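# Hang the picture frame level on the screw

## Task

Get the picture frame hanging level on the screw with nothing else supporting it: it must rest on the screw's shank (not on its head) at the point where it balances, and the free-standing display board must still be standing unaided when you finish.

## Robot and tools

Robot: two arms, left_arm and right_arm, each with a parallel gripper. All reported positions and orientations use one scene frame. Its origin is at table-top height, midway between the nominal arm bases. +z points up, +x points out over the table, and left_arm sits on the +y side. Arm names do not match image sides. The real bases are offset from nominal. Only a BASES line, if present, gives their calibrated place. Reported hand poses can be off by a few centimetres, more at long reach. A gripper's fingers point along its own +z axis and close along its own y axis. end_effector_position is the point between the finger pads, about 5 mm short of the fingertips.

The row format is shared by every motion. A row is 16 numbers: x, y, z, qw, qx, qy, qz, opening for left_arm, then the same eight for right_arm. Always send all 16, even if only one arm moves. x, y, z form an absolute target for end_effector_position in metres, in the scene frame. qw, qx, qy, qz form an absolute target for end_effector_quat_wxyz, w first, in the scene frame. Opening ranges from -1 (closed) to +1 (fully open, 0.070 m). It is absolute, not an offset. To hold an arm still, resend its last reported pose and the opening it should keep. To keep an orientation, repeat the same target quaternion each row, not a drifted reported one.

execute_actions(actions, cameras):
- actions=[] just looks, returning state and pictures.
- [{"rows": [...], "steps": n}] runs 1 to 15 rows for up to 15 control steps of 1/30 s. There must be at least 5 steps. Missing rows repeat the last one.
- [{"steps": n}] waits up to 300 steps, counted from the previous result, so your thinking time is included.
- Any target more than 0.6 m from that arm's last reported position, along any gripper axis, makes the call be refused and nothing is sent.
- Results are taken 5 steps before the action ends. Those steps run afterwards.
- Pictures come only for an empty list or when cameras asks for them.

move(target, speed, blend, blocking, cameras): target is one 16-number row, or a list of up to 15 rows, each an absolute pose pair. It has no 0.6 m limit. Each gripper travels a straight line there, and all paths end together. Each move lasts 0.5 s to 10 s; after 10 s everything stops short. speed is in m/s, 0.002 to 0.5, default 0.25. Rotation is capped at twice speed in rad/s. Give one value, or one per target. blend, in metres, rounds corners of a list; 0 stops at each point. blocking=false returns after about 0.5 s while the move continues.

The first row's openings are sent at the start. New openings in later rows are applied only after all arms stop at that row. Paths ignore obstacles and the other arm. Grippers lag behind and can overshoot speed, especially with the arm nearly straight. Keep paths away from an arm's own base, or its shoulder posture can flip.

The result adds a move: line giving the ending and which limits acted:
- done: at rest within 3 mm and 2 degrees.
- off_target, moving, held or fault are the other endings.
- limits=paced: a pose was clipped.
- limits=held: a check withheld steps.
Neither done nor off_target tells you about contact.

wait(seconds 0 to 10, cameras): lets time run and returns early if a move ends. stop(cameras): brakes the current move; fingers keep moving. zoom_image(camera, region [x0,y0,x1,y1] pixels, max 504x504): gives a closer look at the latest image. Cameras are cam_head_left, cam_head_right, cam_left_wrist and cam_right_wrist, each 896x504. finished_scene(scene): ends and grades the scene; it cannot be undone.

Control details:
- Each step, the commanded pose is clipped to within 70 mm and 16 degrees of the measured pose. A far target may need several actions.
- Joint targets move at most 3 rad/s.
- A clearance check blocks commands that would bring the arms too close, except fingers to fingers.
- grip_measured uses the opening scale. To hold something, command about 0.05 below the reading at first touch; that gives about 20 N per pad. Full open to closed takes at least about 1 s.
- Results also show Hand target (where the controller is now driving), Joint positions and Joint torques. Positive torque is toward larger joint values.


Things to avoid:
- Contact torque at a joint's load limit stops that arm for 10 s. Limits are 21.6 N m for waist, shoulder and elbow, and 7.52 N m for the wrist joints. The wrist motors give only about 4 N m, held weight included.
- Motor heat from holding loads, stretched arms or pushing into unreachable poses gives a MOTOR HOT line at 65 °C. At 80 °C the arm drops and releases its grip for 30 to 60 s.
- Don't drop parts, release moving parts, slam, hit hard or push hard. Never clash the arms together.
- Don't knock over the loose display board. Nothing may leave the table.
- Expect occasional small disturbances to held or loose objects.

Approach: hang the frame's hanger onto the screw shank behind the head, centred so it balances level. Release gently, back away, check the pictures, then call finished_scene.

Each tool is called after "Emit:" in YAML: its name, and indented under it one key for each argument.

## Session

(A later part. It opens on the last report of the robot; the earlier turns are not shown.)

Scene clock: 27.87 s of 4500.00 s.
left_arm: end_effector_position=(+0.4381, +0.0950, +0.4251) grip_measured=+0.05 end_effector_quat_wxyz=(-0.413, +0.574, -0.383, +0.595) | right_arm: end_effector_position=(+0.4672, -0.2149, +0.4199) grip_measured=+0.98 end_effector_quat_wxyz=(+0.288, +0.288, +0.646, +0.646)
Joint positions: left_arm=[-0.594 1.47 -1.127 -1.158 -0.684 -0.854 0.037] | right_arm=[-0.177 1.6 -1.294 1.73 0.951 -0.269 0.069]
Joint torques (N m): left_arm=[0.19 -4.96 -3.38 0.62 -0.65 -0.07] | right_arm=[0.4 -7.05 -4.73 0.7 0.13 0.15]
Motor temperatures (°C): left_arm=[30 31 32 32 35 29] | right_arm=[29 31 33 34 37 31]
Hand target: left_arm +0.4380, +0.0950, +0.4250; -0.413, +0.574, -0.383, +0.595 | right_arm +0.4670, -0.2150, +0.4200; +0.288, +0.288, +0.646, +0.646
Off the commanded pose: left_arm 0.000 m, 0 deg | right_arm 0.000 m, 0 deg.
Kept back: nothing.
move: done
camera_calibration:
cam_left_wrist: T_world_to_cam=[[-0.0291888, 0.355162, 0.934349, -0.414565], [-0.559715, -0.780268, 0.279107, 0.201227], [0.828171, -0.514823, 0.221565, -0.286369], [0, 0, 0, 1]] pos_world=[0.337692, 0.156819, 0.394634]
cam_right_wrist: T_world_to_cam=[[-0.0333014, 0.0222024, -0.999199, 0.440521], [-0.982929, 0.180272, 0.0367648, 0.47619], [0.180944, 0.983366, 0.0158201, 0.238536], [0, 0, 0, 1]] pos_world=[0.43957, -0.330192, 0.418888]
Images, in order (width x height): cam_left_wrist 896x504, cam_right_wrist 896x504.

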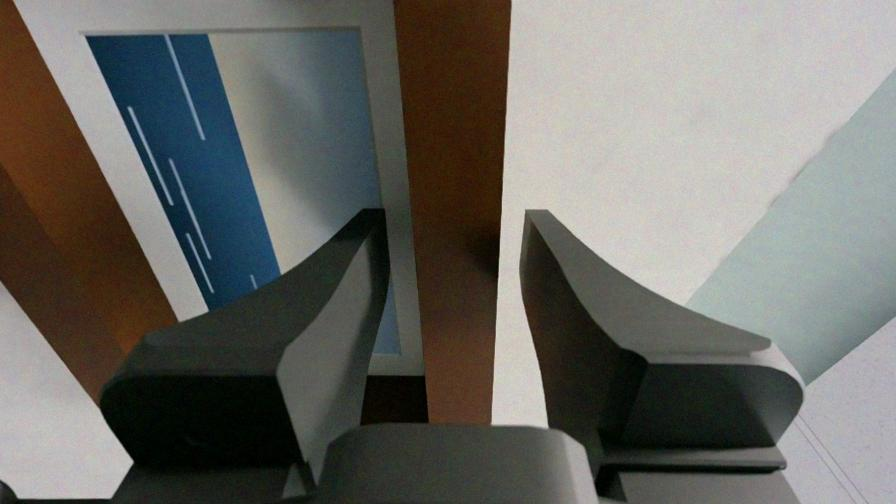

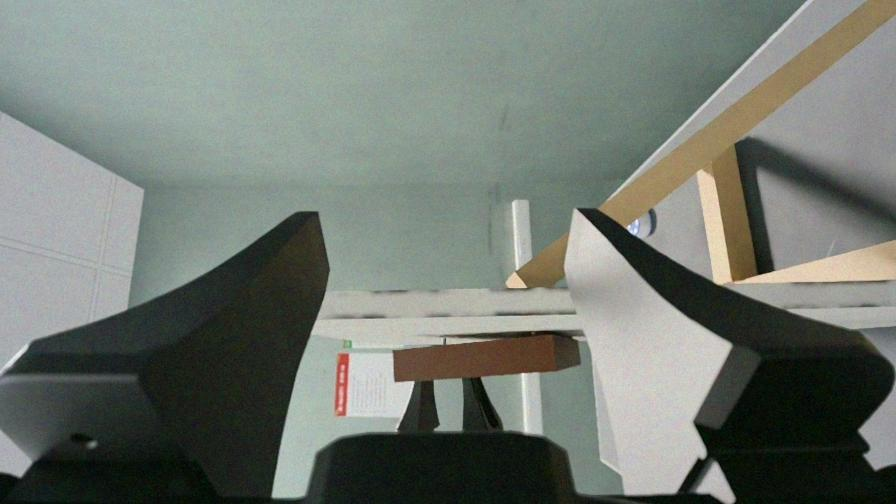

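Emit:
move:
  target: [0.440, 0.095, 0.425, 0.4131, -0.5738, 0.3825, -0.5947, -0.38, 0.467, -0.215, 0.42, 0.2876, 0.2876, 0.6458, 0.6458, 1.0]
  speed: 0.03
  cameras: ["cam_right_wrist", "cam_left_wrist"]

Emit:
zoom_image:
  camera: "cam_left_wrist"
  region: [300, 150, 620, 450]

Emit:
zoom_image:
  camera: "cam_right_wrist"
  region: [380, 310, 600, 430]

Scene clock: 29.27 s of 4500.00 s.
left_arm: end_effector_position=(+0.4398, +0.0951, +0.4249) grip_measured=-0.38 end_effector_quat_wxyz=(-0.413, +0.574, -0.382, +0.595) | right_arm: end_effector_position=(+0.4672, -0.2149, +0.4199) grip_measured=+0.98 end_effector_quat_wxyz=(+0.288, +0.288, +0.646, +0.646)
Joint positions: left_arm=[-0.59 1.475 -1.132 -1.157 -0.681 -0.857 0.022] | right_arm=[-0.177 1.6 -1.294 1.73 0.951 -0.269 0.069]
Joint torques (N m): left_arm=[0.4 -4.71 -3.69 0.62 -0.4 -0.12] | right_arm=[0.52 -7 -4.73 0.7 0.06 0.15]
Motor temperatures (°C): left_arm=[30 31 32 32 35 29] | right_arm=[29 31 33 34 37 31]
Hand target: left_arm +0.4400, +0.0950, +0.4250; -0.413, +0.574, -0.383, +0.595 | right_arm +0.4670, -0.2150, +0.4200; +0.288, +0.288, +0.646, +0.646
Off the commanded pose: left_arm 0.000 m, 0 deg | right_arm 0.000 m, 0 deg.
Kept back: nothing.
move: done
camera_calibration:
cam_left_wrist: T_world_to_cam=[[-0.0290017, 0.356075, 0.934007, -0.414415], [-0.559125, -0.780326, 0.280126, 0.201711], [0.828576, -0.514103, 0.221722, -0.287984], [0, 0, 0, 1]] pos_world=[0.339379, 0.15691, 0.394415]
cam_right_wrist: T_world_to_cam=[[-0.0333014, 0.0222024, -0.999199, 0.440521], [-0.982929, 0.180272, 0.0367648, 0.47619], [0.180944, 0.983366, 0.0158201, 0.238536], [0, 0, 0, 1]] pos_world=[0.43957, -0.330192, 0.418888]
Images, in order (width x height): cam_left_wrist 896x504, cam_right_wrist 896x504.

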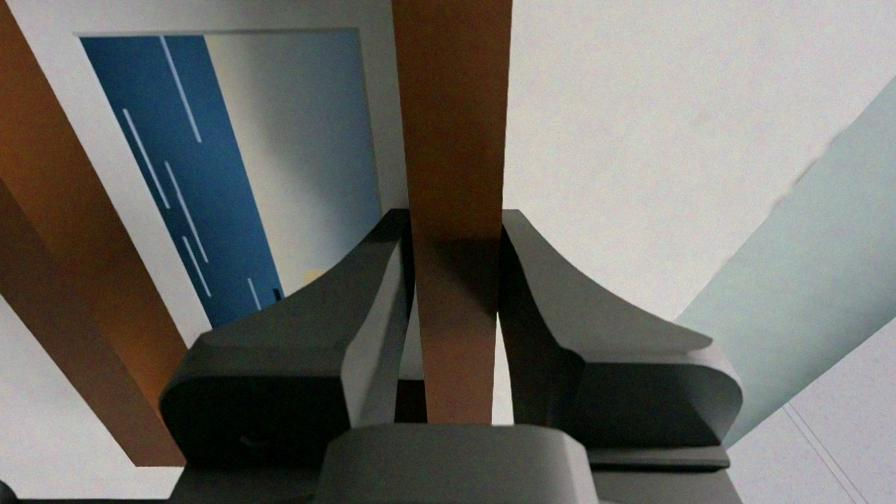

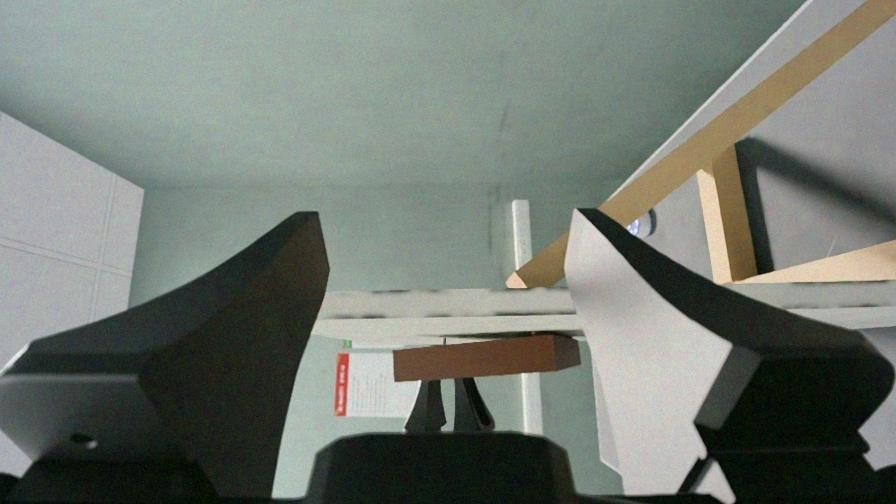

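Scaled by 1.575 from the camera's 896x504 image, which has a finer 1280x720 frame.

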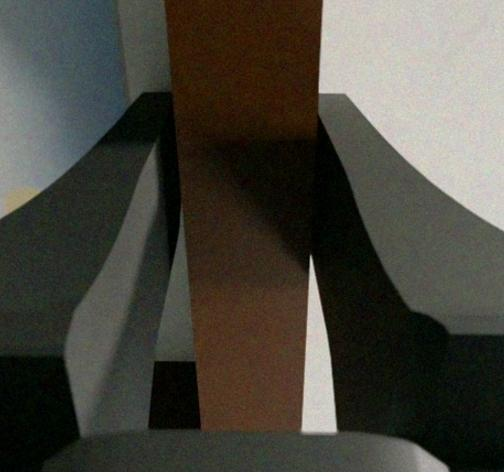

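Scaled by 2.291 from the camera's 896x504 image, which has a finer 1280x720 frame.

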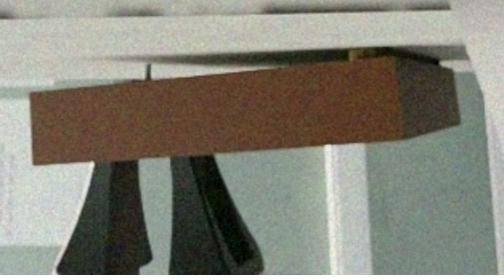

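Emit:
execute_actions:
  actions:
    - {"rows": [[0.440,0.095,0.425,0.4131,-0.5738,0.3825,-0.5947,-0.40,0.467,-0.215,0.42,0.2876,0.2876,0.6458,0.6458,1.0],[0.440,0.095,0.425,0.4131,-0.5738,0.3825,-0.5947,-0.41,0.467,-0.215,0.42,0.2876,0.2876,0.6458,0.6458,1.0],[0.440,0.095,0.425,0.4131,-0.5738,0.3825,-0.5947,-0.42,0.467,-0.215,0.42,0.2876,0.2876,0.6458,0.6458,1.0],[0.440,0.095,0.425,0.4131,-0.5738,0.3825,-0.5947,-0.43,0.467,-0.215,0.42,0.2876,0.2876,0.6458,0.6458,1.0],[0.440,0.095,0.425,0.4131,-0.5738,0.3825,-0.5947,-0.44,0.467,-0.215,0.42,0.2876,0.2876,0.6458,0.6458,1.0],[0.440,0.095,0.425,0.4131,-0.5738,0.3825,-0.5947,-0.45,0.467,-0.215,0.42,0.2876,0.2876,0.6458,0.6458,1.0],[0.440,0.095,0.425,0.4131,-0.5738,0.3825,-0.5947,-0.46,0.467,-0.215,0.42,0.2876,0.2876,0.6458,0.6458,1.0],[0.440,0.095,0.425,0.4131,-0.5738,0.3825,-0.5947,-0.47,0.467,-0.215,0.42,0.2876,0.2876,0.6458,0.6458,1.0],[0.440,0.095,0.425,0.4131,-0.5738,0.3825,-0.5947,-0.48,0.467,-0.215,0.42,0.2876,0.2876,0.6458,0.6458,1.0],[0.440,0.095,0.425,0.4131,-0.5738,0.3825,-0.5947,-0.485,0.467,-0.215,0.42,0.2876,0.2876,0.6458,0.6458,1.0],[0.440,0.095,0.425,0.4131,-0.5738,0.3825,-0.5947,-0.49,0.467,-0.215,0.42,0.2876,0.2876,0.6458,0.6458,1.0],[0.440,0.095,0.425,0.4131,-0.5738,0.3825,-0.5947,-0.495,0.467,-0.215,0.42,0.2876,0.2876,0.6458,0.6458,1.0],[0.440,0.095,0.425,0.4131,-0.5738,0.3825,-0.5947,-0.50,0.467,-0.215,0.42,0.2876,0.2876,0.6458,0.6458,1.0],[0.440,0.095,0.425,0.4131,-0.5738,0.3825,-0.5947,-0.51,0.467,-0.215,0.42,0.2876,0.2876,0.6458,0.6458,1.0],[0.440,0.095,0.425,0.4131,-0.5738,0.3825,-0.5947,-0.525,0.467,-0.215,0.42,0.2876,0.2876,0.6458,0.6458,1.0]], "steps": 15}

Emit:
wait:
  seconds: 0.5

Emit:
zoom_image:
  camera: "cam_right_wrist"
  region: [380, 310, 600, 430]

Emit:
zoom_image:
  camera: "cam_head_right"
  region: [320, 0, 520, 120]

Emit:
zoom_image:
  camera: "cam_head_left"
  region: [320, 0, 520, 120]

Scene clock: 30.47 s of 4500.00 s.
left_arm: end_effector_position=(+0.4398, +0.0950, +0.4259) grip_measured=-0.45 end_effector_quat_wxyz=(-0.414, +0.573, -0.382, +0.595) | right_arm: end_effector_position=(+0.4672, -0.2149, +0.4199) grip_measured=+0.98 end_effector_quat_wxyz=(+0.288, +0.288, +0.646, +0.646)
Joint positions: left_arm=[-0.59 1.475 -1.133 -1.155 -0.681 -0.857 0.019] | right_arm=[-0.177 1.6 -1.294 1.73 0.951 -0.269 0.069]
Joint torques (N m): left_arm=[-0.21 -4.15 -1.84 0.05 0.03 -0.06] | right_arm=[0.58 -7.04 -4.74 0.7 0.06 0.14]
Motor temperatures (°C): left_arm=[30 31 32 32 35 29] | right_arm=[29 31 33 34 37 31]
Steps of this call (1-26: nothing new was sent; 27-36: this action's first 10). Readings (end_effector_position of left_arm | right_arm):
27: (+0.4398, +0.0951, +0.4254) | (+0.4672, -0.2149, +0.4199)
28: (+0.4398, +0.0951, +0.4254) | (+0.4672, -0.2149, +0.4199)
30: (+0.4398, +0.0950, +0.4258) | (+0.4672, -0.2149, +0.4199)
34: (+0.4398, +0.0950, +0.4259) | (+0.4672, -0.2149, +0.4199)
36: the state above

Scene clock: 31.13 s of 4500.00 s.
left_arm: end_effector_position=(+0.4398, +0.0950, +0.4259) grip_measured=-0.45 end_effector_quat_wxyz=(-0.414, +0.573, -0.382, +0.595) | right_arm: end_effector_position=(+0.4672, -0.2149, +0.4199) grip_measured=+0.98 end_effector_quat_wxyz=(+0.288, +0.288, +0.646, +0.646)
Joint positions: left_arm=[-0.59 1.475 -1.133 -1.155 -0.681 -0.857 0.019] | right_arm=[-0.177 1.6 -1.294 1.73 0.951 -0.269 0.069]
Joint torques (N m): left_arm=[-0.77 -3.86 0.25 -0.46 0.36 0] | right_arm=[0.62 -7.05 -4.68 0.7 0.07 0.13]
Motor temperatures (°C): left_arm=[30 31 32 32 35 29] | right_arm=[29 31 33 34 37 31]
Hand target: left_arm +0.4400, +0.0950, +0.4250; -0.413, +0.574, -0.383, +0.595 | right_arm +0.4670, -0.2150, +0.4200; +0.288, +0.288, +0.646, +0.646
Off the commanded pose: left_arm 0.001 m, 0 deg | right_arm 0.000 m, 0 deg.
Steps of this call (1-5: your previous action's last 5; 6-20: nothing new was sent). Readings (end_effector_position of left_arm | right_arm):
1: (+0.4398, +0.0950, +0.4259) | (+0.4672, -0.2149, +0.4199)
2: (+0.4398, +0.0950, +0.4259) | (+0.4672, -0.2149, +0.4199)
4: (+0.4398, +0.0950, +0.4259) | (+0.4672, -0.2149, +0.4199)
8: (+0.4398, +0.0950, +0.4259) | (+0.4672, -0.2149, +0.4199)
20: the state above
camera_calibration:
cam_left_wrist: T_world_to_cam=[[-0.031172, 0.355599, 0.934119, -0.41434], [-0.5602, -0.780204, 0.278313, 0.202564], [0.827771, -0.514617, 0.223527, -0.28868], [0, 0, 0, 1]] pos_world=[0.339522, 0.15682, 0.395195]
cam_right_wrist: T_world_to_cam=[[-0.0333014, 0.0222024, -0.999199, 0.440521], [-0.982929, 0.180272, 0.0367648, 0.47619], [0.180944, 0.983366, 0.0158201, 0.238536], [0, 0, 0, 1]] pos_world=[0.43957, -0.330192, 0.418888]

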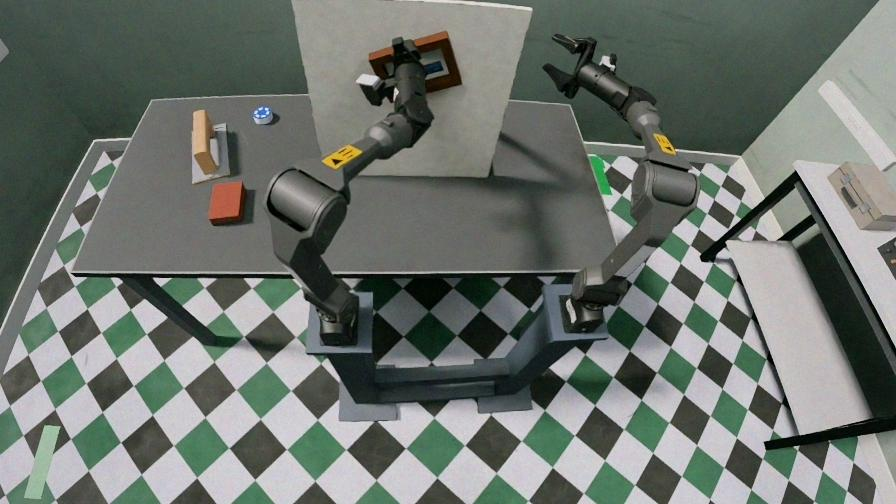

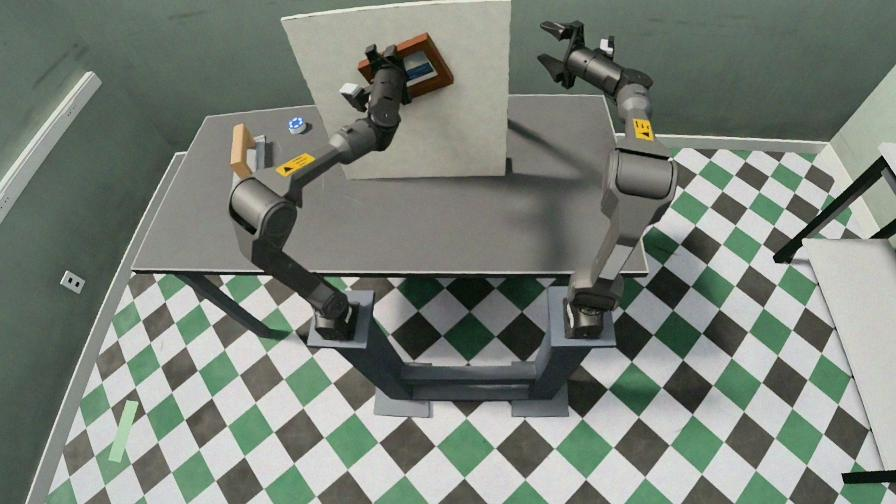

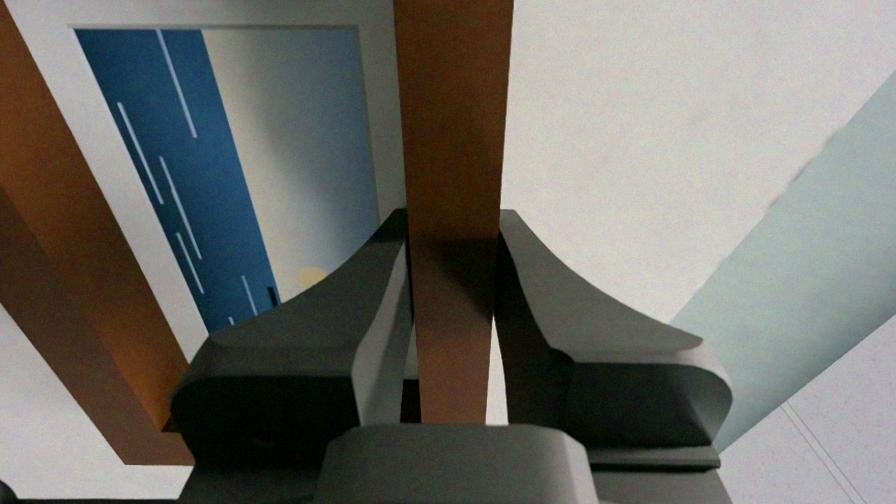

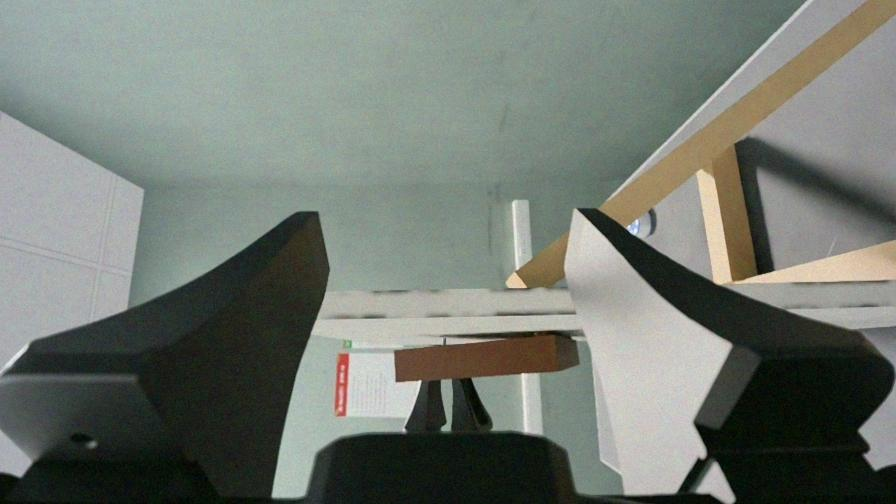

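Scaled by 2.291 from the camera's 896x504 image, which has a finer 1280x720 frame.

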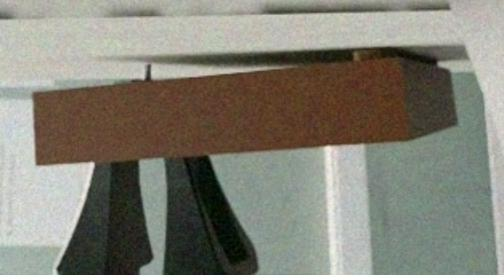

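Scaled by 2.520 from the camera's 896x504 image, which has a finer 1280x720 frame.

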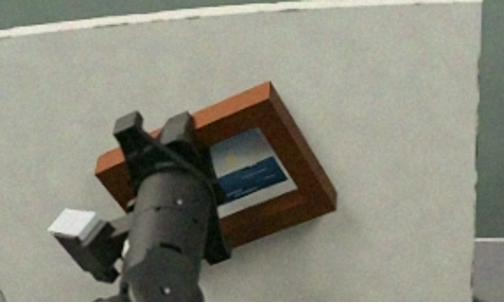

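Scaled by 2.520 from the camera's 896x504 image, which has a finer 1280x720 frame.

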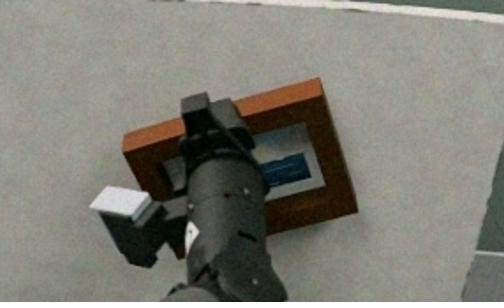

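Emit:
move:
  target: [0.440, 0.095, 0.4285, 0.4131, -0.5738, 0.3825, -0.5947, -0.525, 0.467, -0.215, 0.42, 0.2876, 0.2876, 0.6458, 0.6458, 1.0]
  speed: 0.01
  cameras: ["cam_right_wrist", "cam_head_left", "cam_head_right"]

Emit:
zoom_image:
  camera: "cam_right_wrist"
  region: [380, 310, 600, 430]

Emit:
zoom_image:
  camera: "cam_right_wrist"
  region: [420, 318, 480, 354]

Scene clock: 32.23 s of 4500.00 s.
left_arm: end_effector_position=(+0.4402, +0.0947, +0.4259) grip_measured=-0.45 end_effector_quat_wxyz=(-0.412, +0.575, -0.384, +0.593) | right_arm: end_effector_position=(+0.4672, -0.2149, +0.4199) grip_measured=+0.98 end_effector_quat_wxyz=(+0.288, +0.288, +0.646, +0.646)
Joint positions: left_arm=[-0.59 1.475 -1.141 -1.174 -0.674 -0.836 0.019] | right_arm=[-0.177 1.6 -1.294 1.73 0.951 -0.269 0.069]
Joint torques (N m): left_arm=[-1.1 -4.18 -4.03 0.92 0.23 0.02] | right_arm=[0.71 -7.02 -4.68 0.71 0.07 0.13]
Motor temperatures (°C): left_arm=[30 31 32 32 35 29] | right_arm=[29 31 33 34 37 31]
Hand target: left_arm +0.4400, +0.0950, +0.4285; -0.413, +0.574, -0.383, +0.595 | right_arm +0.4670, -0.2150, +0.4200; +0.288, +0.288, +0.646, +0.646
Off the commanded pose: left_arm 0.003 m, 0 deg | right_arm 0.000 m, 0 deg.
Kept back: nothing.
move: done
camera_calibration:
cam_right_wrist: T_world_to_cam=[[-0.0333014, 0.0222024, -0.999199, 0.440521], [-0.982929, 0.180272, 0.0367648, 0.47619], [0.180944, 0.983366, 0.0158201, 0.238536], [0, 0, 0, 1]] pos_world=[0.43957, -0.330192, 0.418888]
Images, in order (width x height): cam_head_left 896x504, cam_head_right 896x504, cam_right_wrist 896x504.

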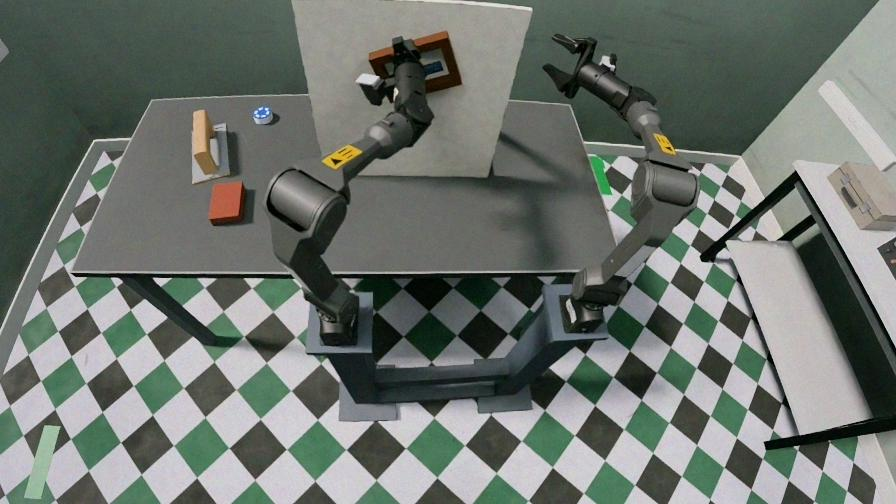

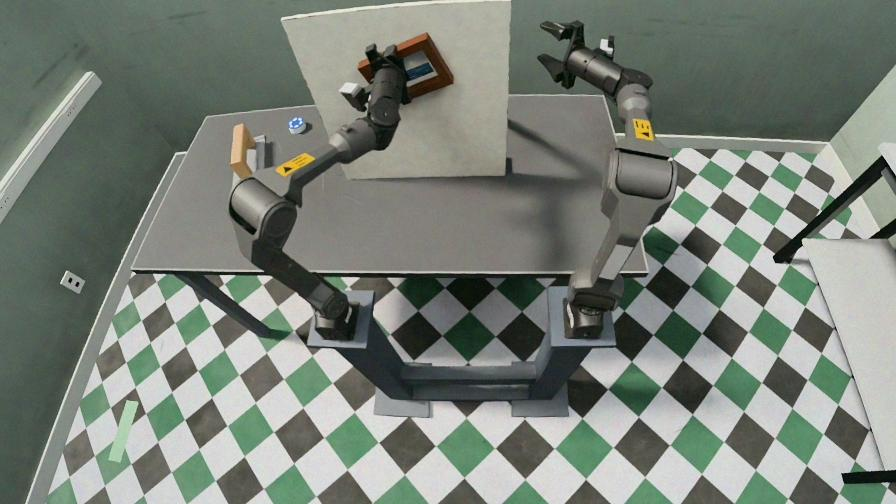

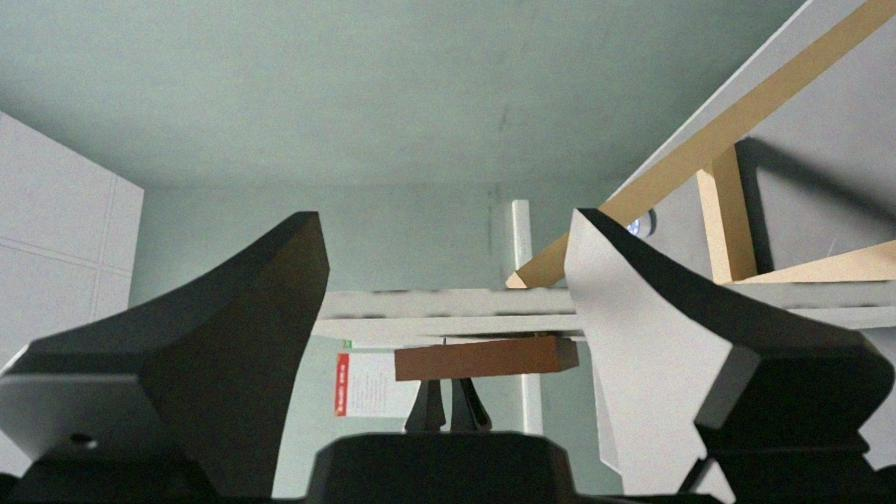

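Scaled by 2.291 from the camera's 896x504 image, which has a finer 1280x720 frame.

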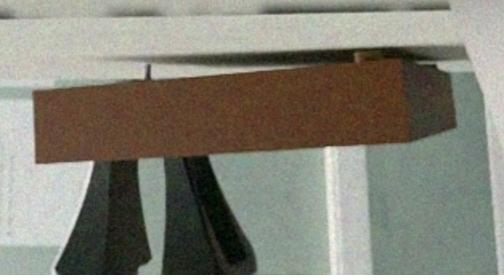

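Scaled by 8.400 from the camera's 896x504 image, which has a finer 1280x720 frame.

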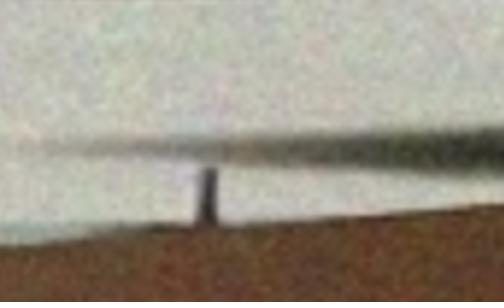

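Emit:
move:
  target: [0.440, 0.095, 0.431, 0.4131, -0.5738, 0.3825, -0.5947, -0.525, 0.467, -0.215, 0.42, 0.2876, 0.2876, 0.6458, 0.6458, 1.0]
  speed: 0.01
  cameras: ["cam_right_wrist"]

Emit:
zoom_image:
  camera: "cam_right_wrist"
  region: [380, 310, 600, 430]

Emit:
zoom_image:
  camera: "cam_right_wrist"
  region: [420, 318, 480, 354]

Scene clock: 33.33 s of 4500.00 s.
left_arm: end_effector_position=(+0.4402, +0.0938, +0.4301) grip_measured=-0.45 end_effector_quat_wxyz=(-0.412, +0.574, -0.384, +0.594) | right_arm: end_effector_position=(+0.4672, -0.2149, +0.4199) grip_measured=+0.98 end_effector_quat_wxyz=(+0.288, +0.288, +0.646, +0.646)
Joint positions: left_arm=[-0.591 1.474 -1.153 -1.183 -0.669 -0.822 0.019] | right_arm=[-0.177 1.6 -1.294 1.73 0.951 -0.269 0.069]
Joint torques (N m): left_arm=[0.88 -7.57 -5.43 0.95 -1.17 0.03] | right_arm=[0.69 -7 -4.7 0.71 0.08 0.11]
Motor temperatures (°C): left_arm=[30 31 32 32 35 29] | right_arm=[29 31 33 34 37 31]
Hand target: left_arm +0.4400, +0.0950, +0.4310; -0.413, +0.574, -0.383, +0.595 | right_arm +0.4670, -0.2150, +0.4200; +0.288, +0.288, +0.646, +0.646
Off the commanded pose: left_arm 0.001 m, 0 deg | right_arm 0.000 m, 0 deg.
Kept back: nothing.
move: done
camera_calibration:
cam_right_wrist: T_world_to_cam=[[-0.0333014, 0.0222024, -0.999199, 0.440521], [-0.982929, 0.180272, 0.0367648, 0.47619], [0.180944, 0.983366, 0.0158201, 0.238536], [0, 0, 0, 1]] pos_world=[0.43957, -0.330192, 0.418888]
Images, in order (width x height): cam_right_wrist 896x504.

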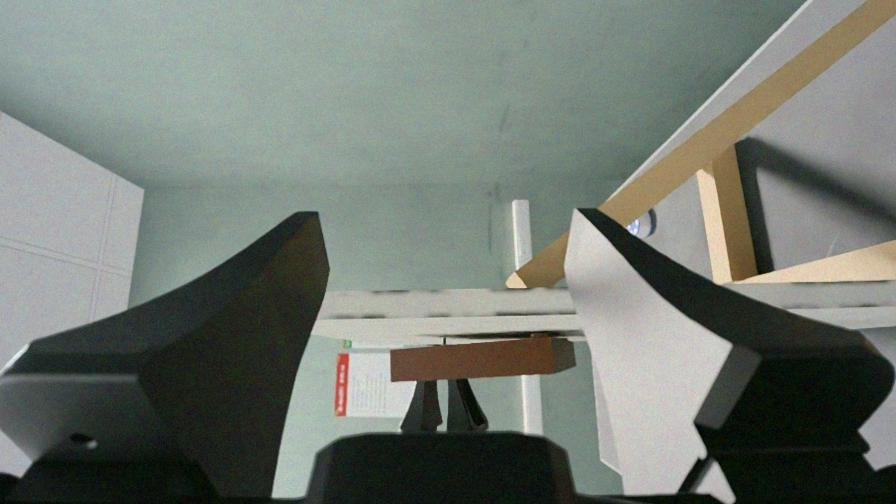

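Scaled by 2.291 from the camera's 896x504 image, which has a finer 1280x720 frame.

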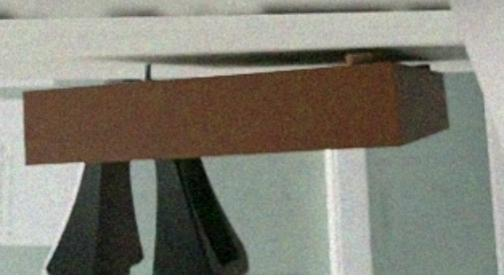

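Scaled by 8.400 from the camera's 896x504 image, which has a finer 1280x720 frame.

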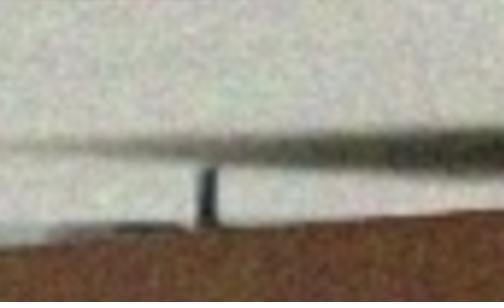

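Emit:
move:
  target: [0.4410, 0.095, 0.431, 0.5129, -0.4867, 0.4867, -0.5129, -0.525, 0.467, -0.215, 0.42, 0.2876, 0.2876, 0.6458, 0.6458, 1.0]
  speed: 0.05
  cameras: ["cam_right_wrist", "cam_head_left", "cam_head_right", "cam_left_wrist"]

Emit:
zoom_image:
  camera: "cam_right_wrist"
  region: [380, 310, 600, 430]

Emit:
zoom_image:
  camera: "cam_right_wrist"
  region: [420, 318, 480, 354]

Emit:
zoom_image:
  camera: "cam_head_right"
  region: [320, 0, 520, 120]

Emit:
zoom_image:
  camera: "cam_head_left"
  region: [320, 0, 520, 120]

Scene clock: 38.40 s of 4500.00 s.
left_arm: end_effector_position=(+0.4408, +0.0948, +0.4312) grip_measured=-0.45 end_effector_quat_wxyz=(+0.513, -0.487, +0.487, -0.513) | right_arm: end_effector_position=(+0.4672, -0.2149, +0.4199) grip_measured=+0.98 end_effector_quat_wxyz=(+0.288, +0.288, +0.646, +0.646)
Joint positions: left_arm=[-0.575 1.467 -1.145 -1.149 -0.643 -0.477 0.019] | right_arm=[-0.177 1.6 -1.294 1.73 0.951 -0.269 0.069]
Joint torques (N m): left_arm=[7.66 -3.45 -2.82 0.32 -1.68 0] | right_arm=[0.72 -6.97 -4.68 0.73 0.1 0.09]
Motor temperatures (°C): left_arm=[30 31 32 32 35 29] | right_arm=[29 31 33 34 37 31]
Hand target: left_arm +0.4410, +0.0950, +0.4310; +0.513, -0.487, +0.487, -0.513 | right_arm +0.4670, -0.2150, +0.4200; +0.288, +0.288, +0.646, +0.646
Off the commanded pose: left_arm 0.000 m, 0 deg | right_arm 0.000 m, 0 deg.
Kept back: nothing.
move: done
camera_calibration:
cam_left_wrist: T_world_to_cam=[[-0.0293029, -0.0110386, 0.99951, -0.413476], [-0.559916, -0.828155, -0.0255614, 0.336939], [0.828031, -0.56039, 0.0180867, -0.198001], [0, 0, 0, 1]] pos_world=[0.340492, 0.163516, 0.425467]
cam_right_wrist: T_world_to_cam=[[-0.0333014, 0.0222024, -0.999199, 0.440521], [-0.982929, 0.180272, 0.0367648, 0.47619], [0.180944, 0.983366, 0.0158201, 0.238536], [0, 0, 0, 1]] pos_world=[0.43957, -0.330192, 0.418888]

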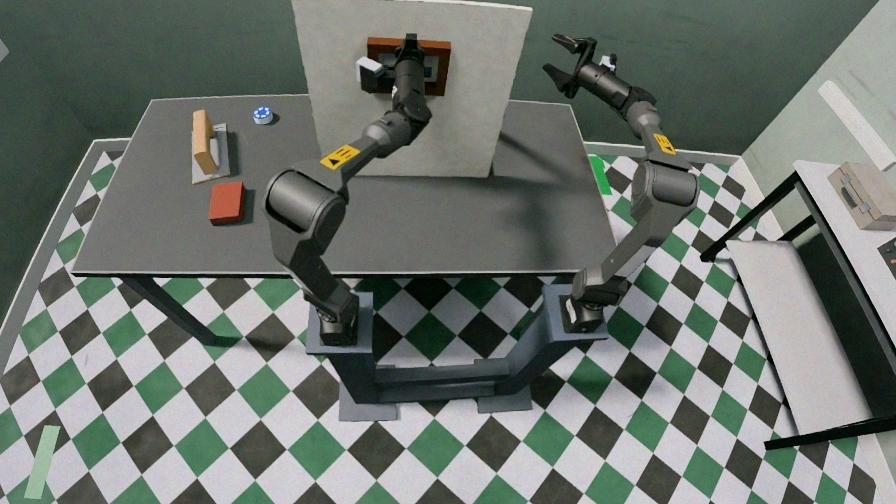

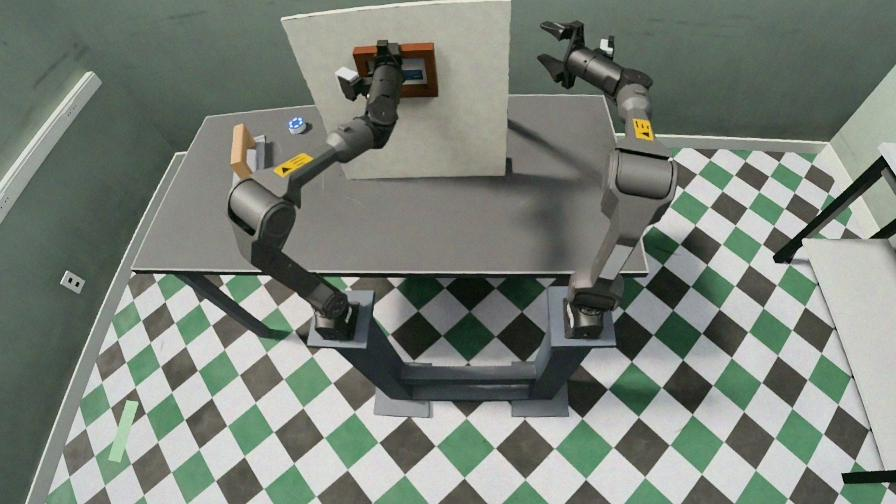

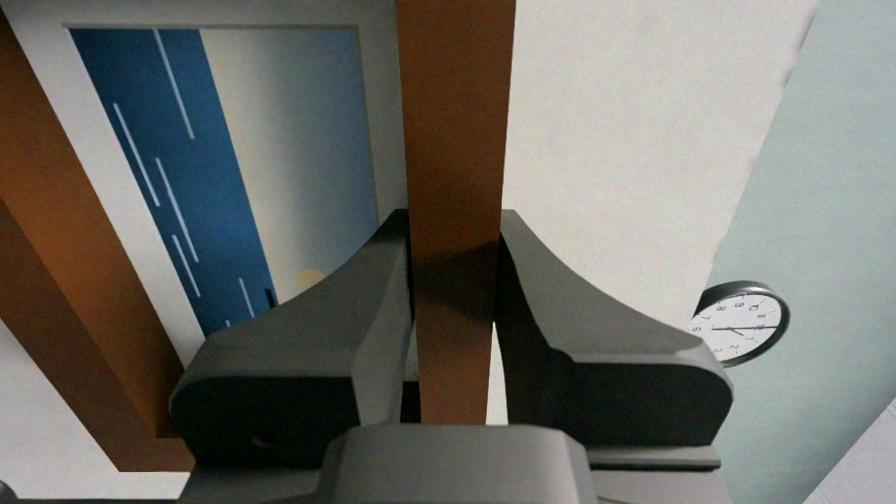

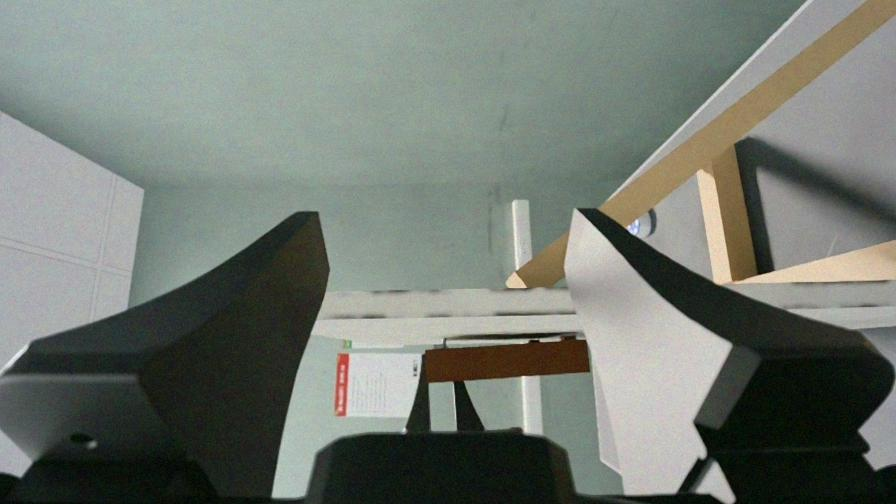

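Scaled by 2.291 from the camera's 896x504 image, which has a finer 1280x720 frame.

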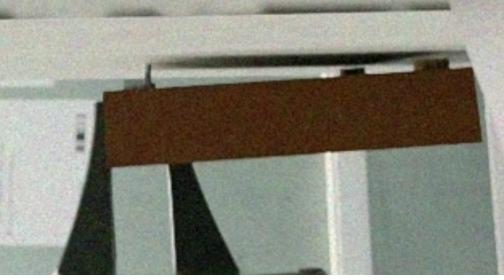

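Scaled by 8.400 from the camera's 896x504 image, which has a finer 1280x720 frame.

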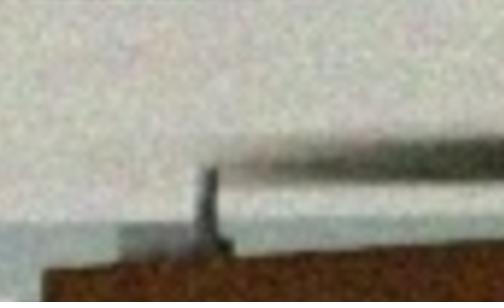

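Scaled by 2.520 from the camera's 896x504 image, which has a finer 1280x720 frame.

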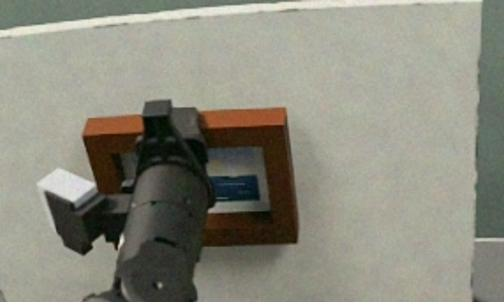

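Scaled by 2.520 from the camera's 896x504 image, which has a finer 1280x720 frame.

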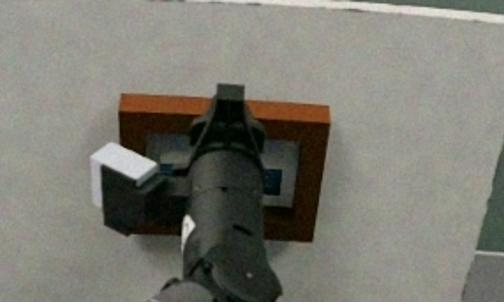

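Emit:
move:
  target: [0.4410, 0.095, 0.435, 0.5129, -0.4867, 0.4867, -0.5129, -0.525, 0.467, -0.215, 0.42, 0.2876, 0.2876, 0.6458, 0.6458, 1.0]
  speed: 0.02
  cameras: ["cam_right_wrist", "cam_head_left", "cam_head_right", "cam_left_wrist"]

Emit:
zoom_image:
  camera: "cam_right_wrist"
  region: [380, 310, 600, 430]

Emit:
zoom_image:
  camera: "cam_right_wrist"
  region: [420, 318, 480, 354]

Scene clock: 42.70 s of 4500.00 s.
left_arm: end_effector_position=(+0.4415, +0.0941, +0.4330) grip_measured=-0.46 end_effector_quat_wxyz=(+0.512, -0.487, +0.489, -0.512) | right_arm: end_effector_position=(+0.4672, -0.2149, +0.4199) grip_measured=+0.98 end_effector_quat_wxyz=(+0.288, +0.288, +0.646, +0.646)
Joint positions: left_arm=[-0.575 1.468 -1.158 -1.169 -0.634 -0.453 0.019] | right_arm=[-0.177 1.6 -1.294 1.73 0.951 -0.269 0.069]
Joint torques (N m): left_arm=[1.59 -6.44 -6.54 1.43 -1.45 0.01] | right_arm=[0.74 -6.92 -4.61 0.75 0.12 0.05]
Motor temperatures (°C): left_arm=[30 31 32 32 35 29] | right_arm=[29 31 33 34 37 31]
Hand target: left_arm +0.4410, +0.0950, +0.4350; +0.513, -0.487, +0.487, -0.513 | right_arm +0.4670, -0.2150, +0.4200; +0.288, +0.288, +0.646, +0.646
Off the commanded pose: left_arm 0.002 m, 0 deg | right_arm 0.000 m, 0 deg.
Kept back: nothing.
move: done
camera_calibration:
cam_left_wrist: T_world_to_cam=[[-0.0244792, -0.0127326, 0.999619, -0.417259], [-0.561453, -0.827152, -0.024285, 0.336792], [0.827146, -0.561834, 0.0130993, -0.196274], [0, 0, 0, 1]] pos_world=[0.341226, 0.162992, 0.42785]
cam_right_wrist: T_world_to_cam=[[-0.0333014, 0.0222024, -0.999199, 0.440521], [-0.982929, 0.180272, 0.0367648, 0.47619], [0.180944, 0.983366, 0.0158201, 0.238536], [0, 0, 0, 1]] pos_world=[0.43957, -0.330192, 0.418888]

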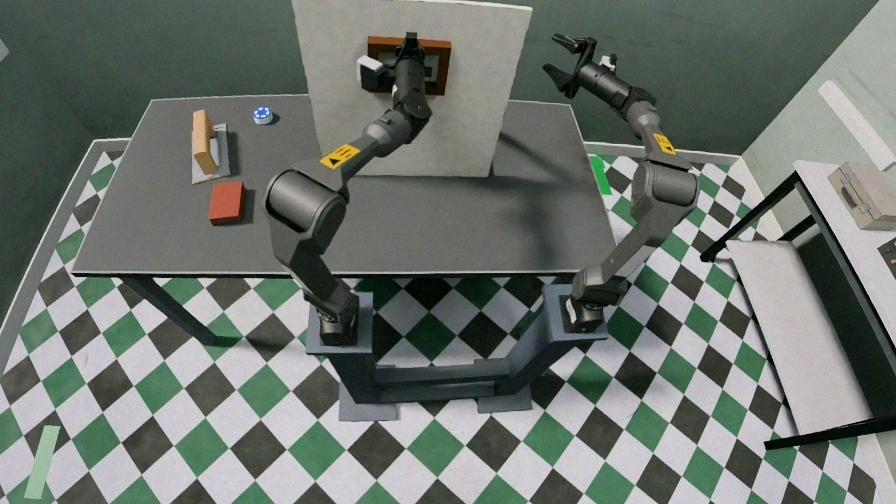

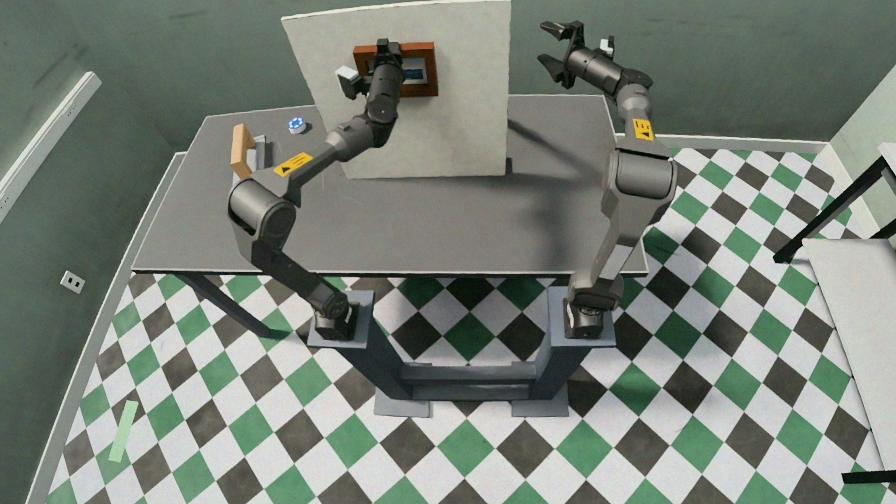

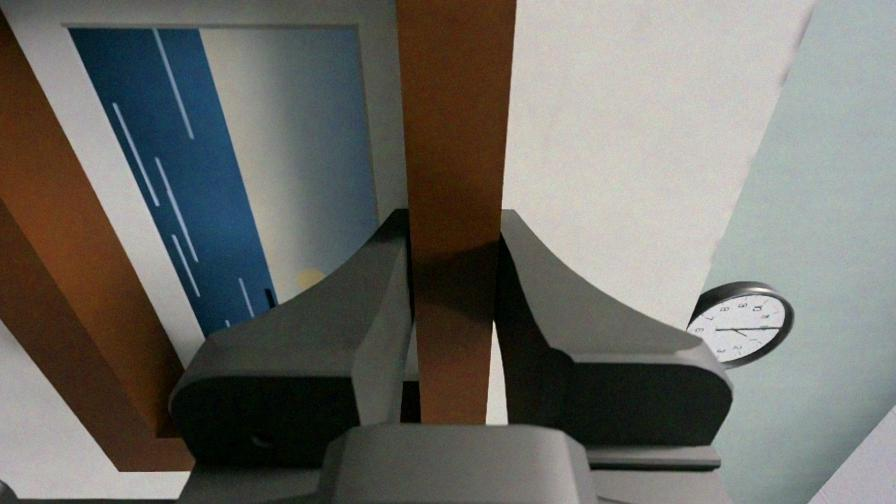

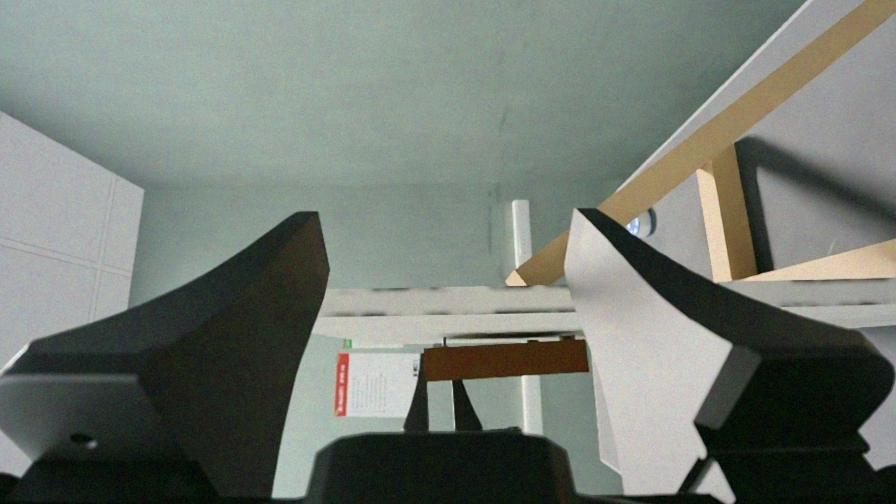

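Scaled by 2.291 from the camera's 896x504 image, which has a finer 1280x720 frame.

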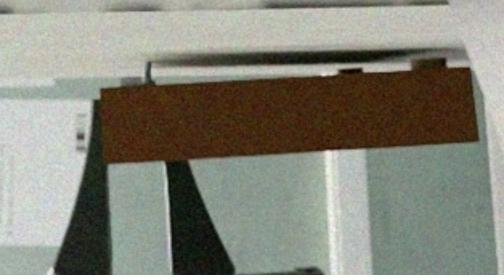

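Scaled by 8.400 from the camera's 896x504 image, which has a finer 1280x720 frame.

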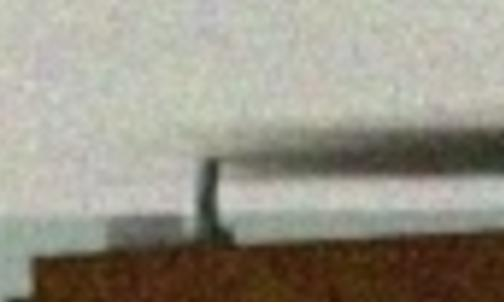

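Emit:
move:
  target: [0.4395, 0.0945, 0.4375, 0.5129, -0.4867, 0.4867, -0.5129, -0.525, 0.467, -0.215, 0.42, 0.2876, 0.2876, 0.6458, 0.6458, 1.0]
  speed: 0.02
  cameras: ["cam_right_wrist"]

Emit:
zoom_image:
  camera: "cam_right_wrist"
  region: [380, 310, 600, 430]

Emit:
zoom_image:
  camera: "cam_right_wrist"
  region: [420, 318, 480, 354]

Scene clock: 44.17 s of 4500.00 s.
left_arm: end_effector_position=(+0.4397, +0.0950, +0.4374) grip_measured=-0.45 end_effector_quat_wxyz=(+0.513, -0.487, +0.487, -0.512) | right_arm: end_effector_position=(+0.4672, -0.2149, +0.4199) grip_measured=+0.98 end_effector_quat_wxyz=(+0.288, +0.288, +0.646, +0.646)
Joint positions: left_arm=[-0.578 1.461 -1.164 -1.184 -0.637 -0.434 0.019] | right_arm=[-0.177 1.6 -1.294 1.73 0.951 -0.269 0.069]
Joint torques (N m): left_arm=[-0.52 -7.27 -4.66 0.73 -0.76 0.04] | right_arm=[0.68 -6.91 -4.64 0.76 0.13 0.04]
Motor temperatures (°C): left_arm=[30 31 32 32 35 29] | right_arm=[29 31 33 34 37 31]
Hand target: left_arm +0.4395, +0.0945, +0.4375; +0.513, -0.487, +0.487, -0.513 | right_arm +0.4670, -0.2150, +0.4200; +0.288, +0.288, +0.646, +0.646
Off the commanded pose: left_arm 0.001 m, 0 deg | right_arm 0.000 m, 0 deg.
Kept back: nothing.
move: done
camera_calibration:
cam_right_wrist: T_world_to_cam=[[-0.0333014, 0.0222024, -0.999199, 0.440521], [-0.982929, 0.180272, 0.0367648, 0.47619], [0.180944, 0.983366, 0.0158201, 0.238536], [0, 0, 0, 1]] pos_world=[0.43957, -0.330192, 0.418888]
Images, in order (width x height): cam_right_wrist 896x504.

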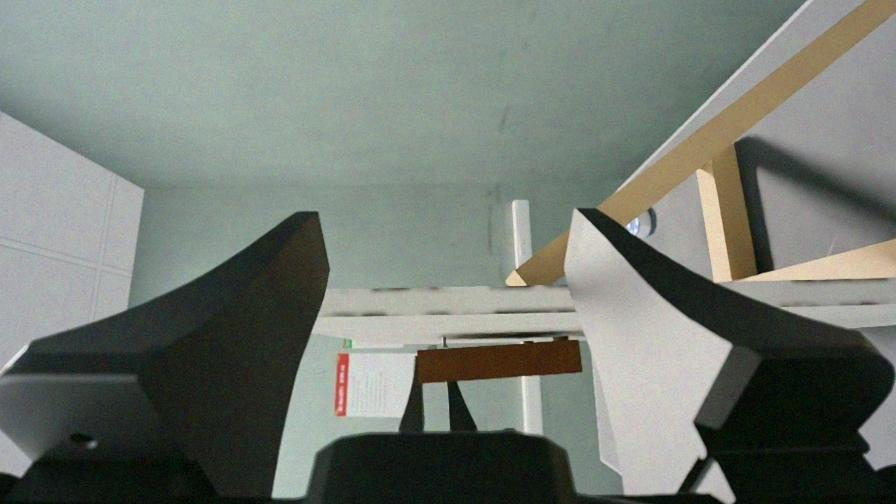

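Scaled by 2.291 from the camera's 896x504 image, which has a finer 1280x720 frame.

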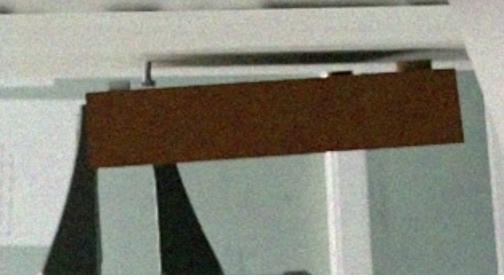

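Scaled by 8.400 from the camera's 896x504 image, which has a finer 1280x720 frame.

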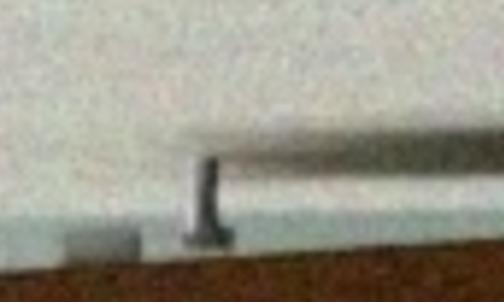

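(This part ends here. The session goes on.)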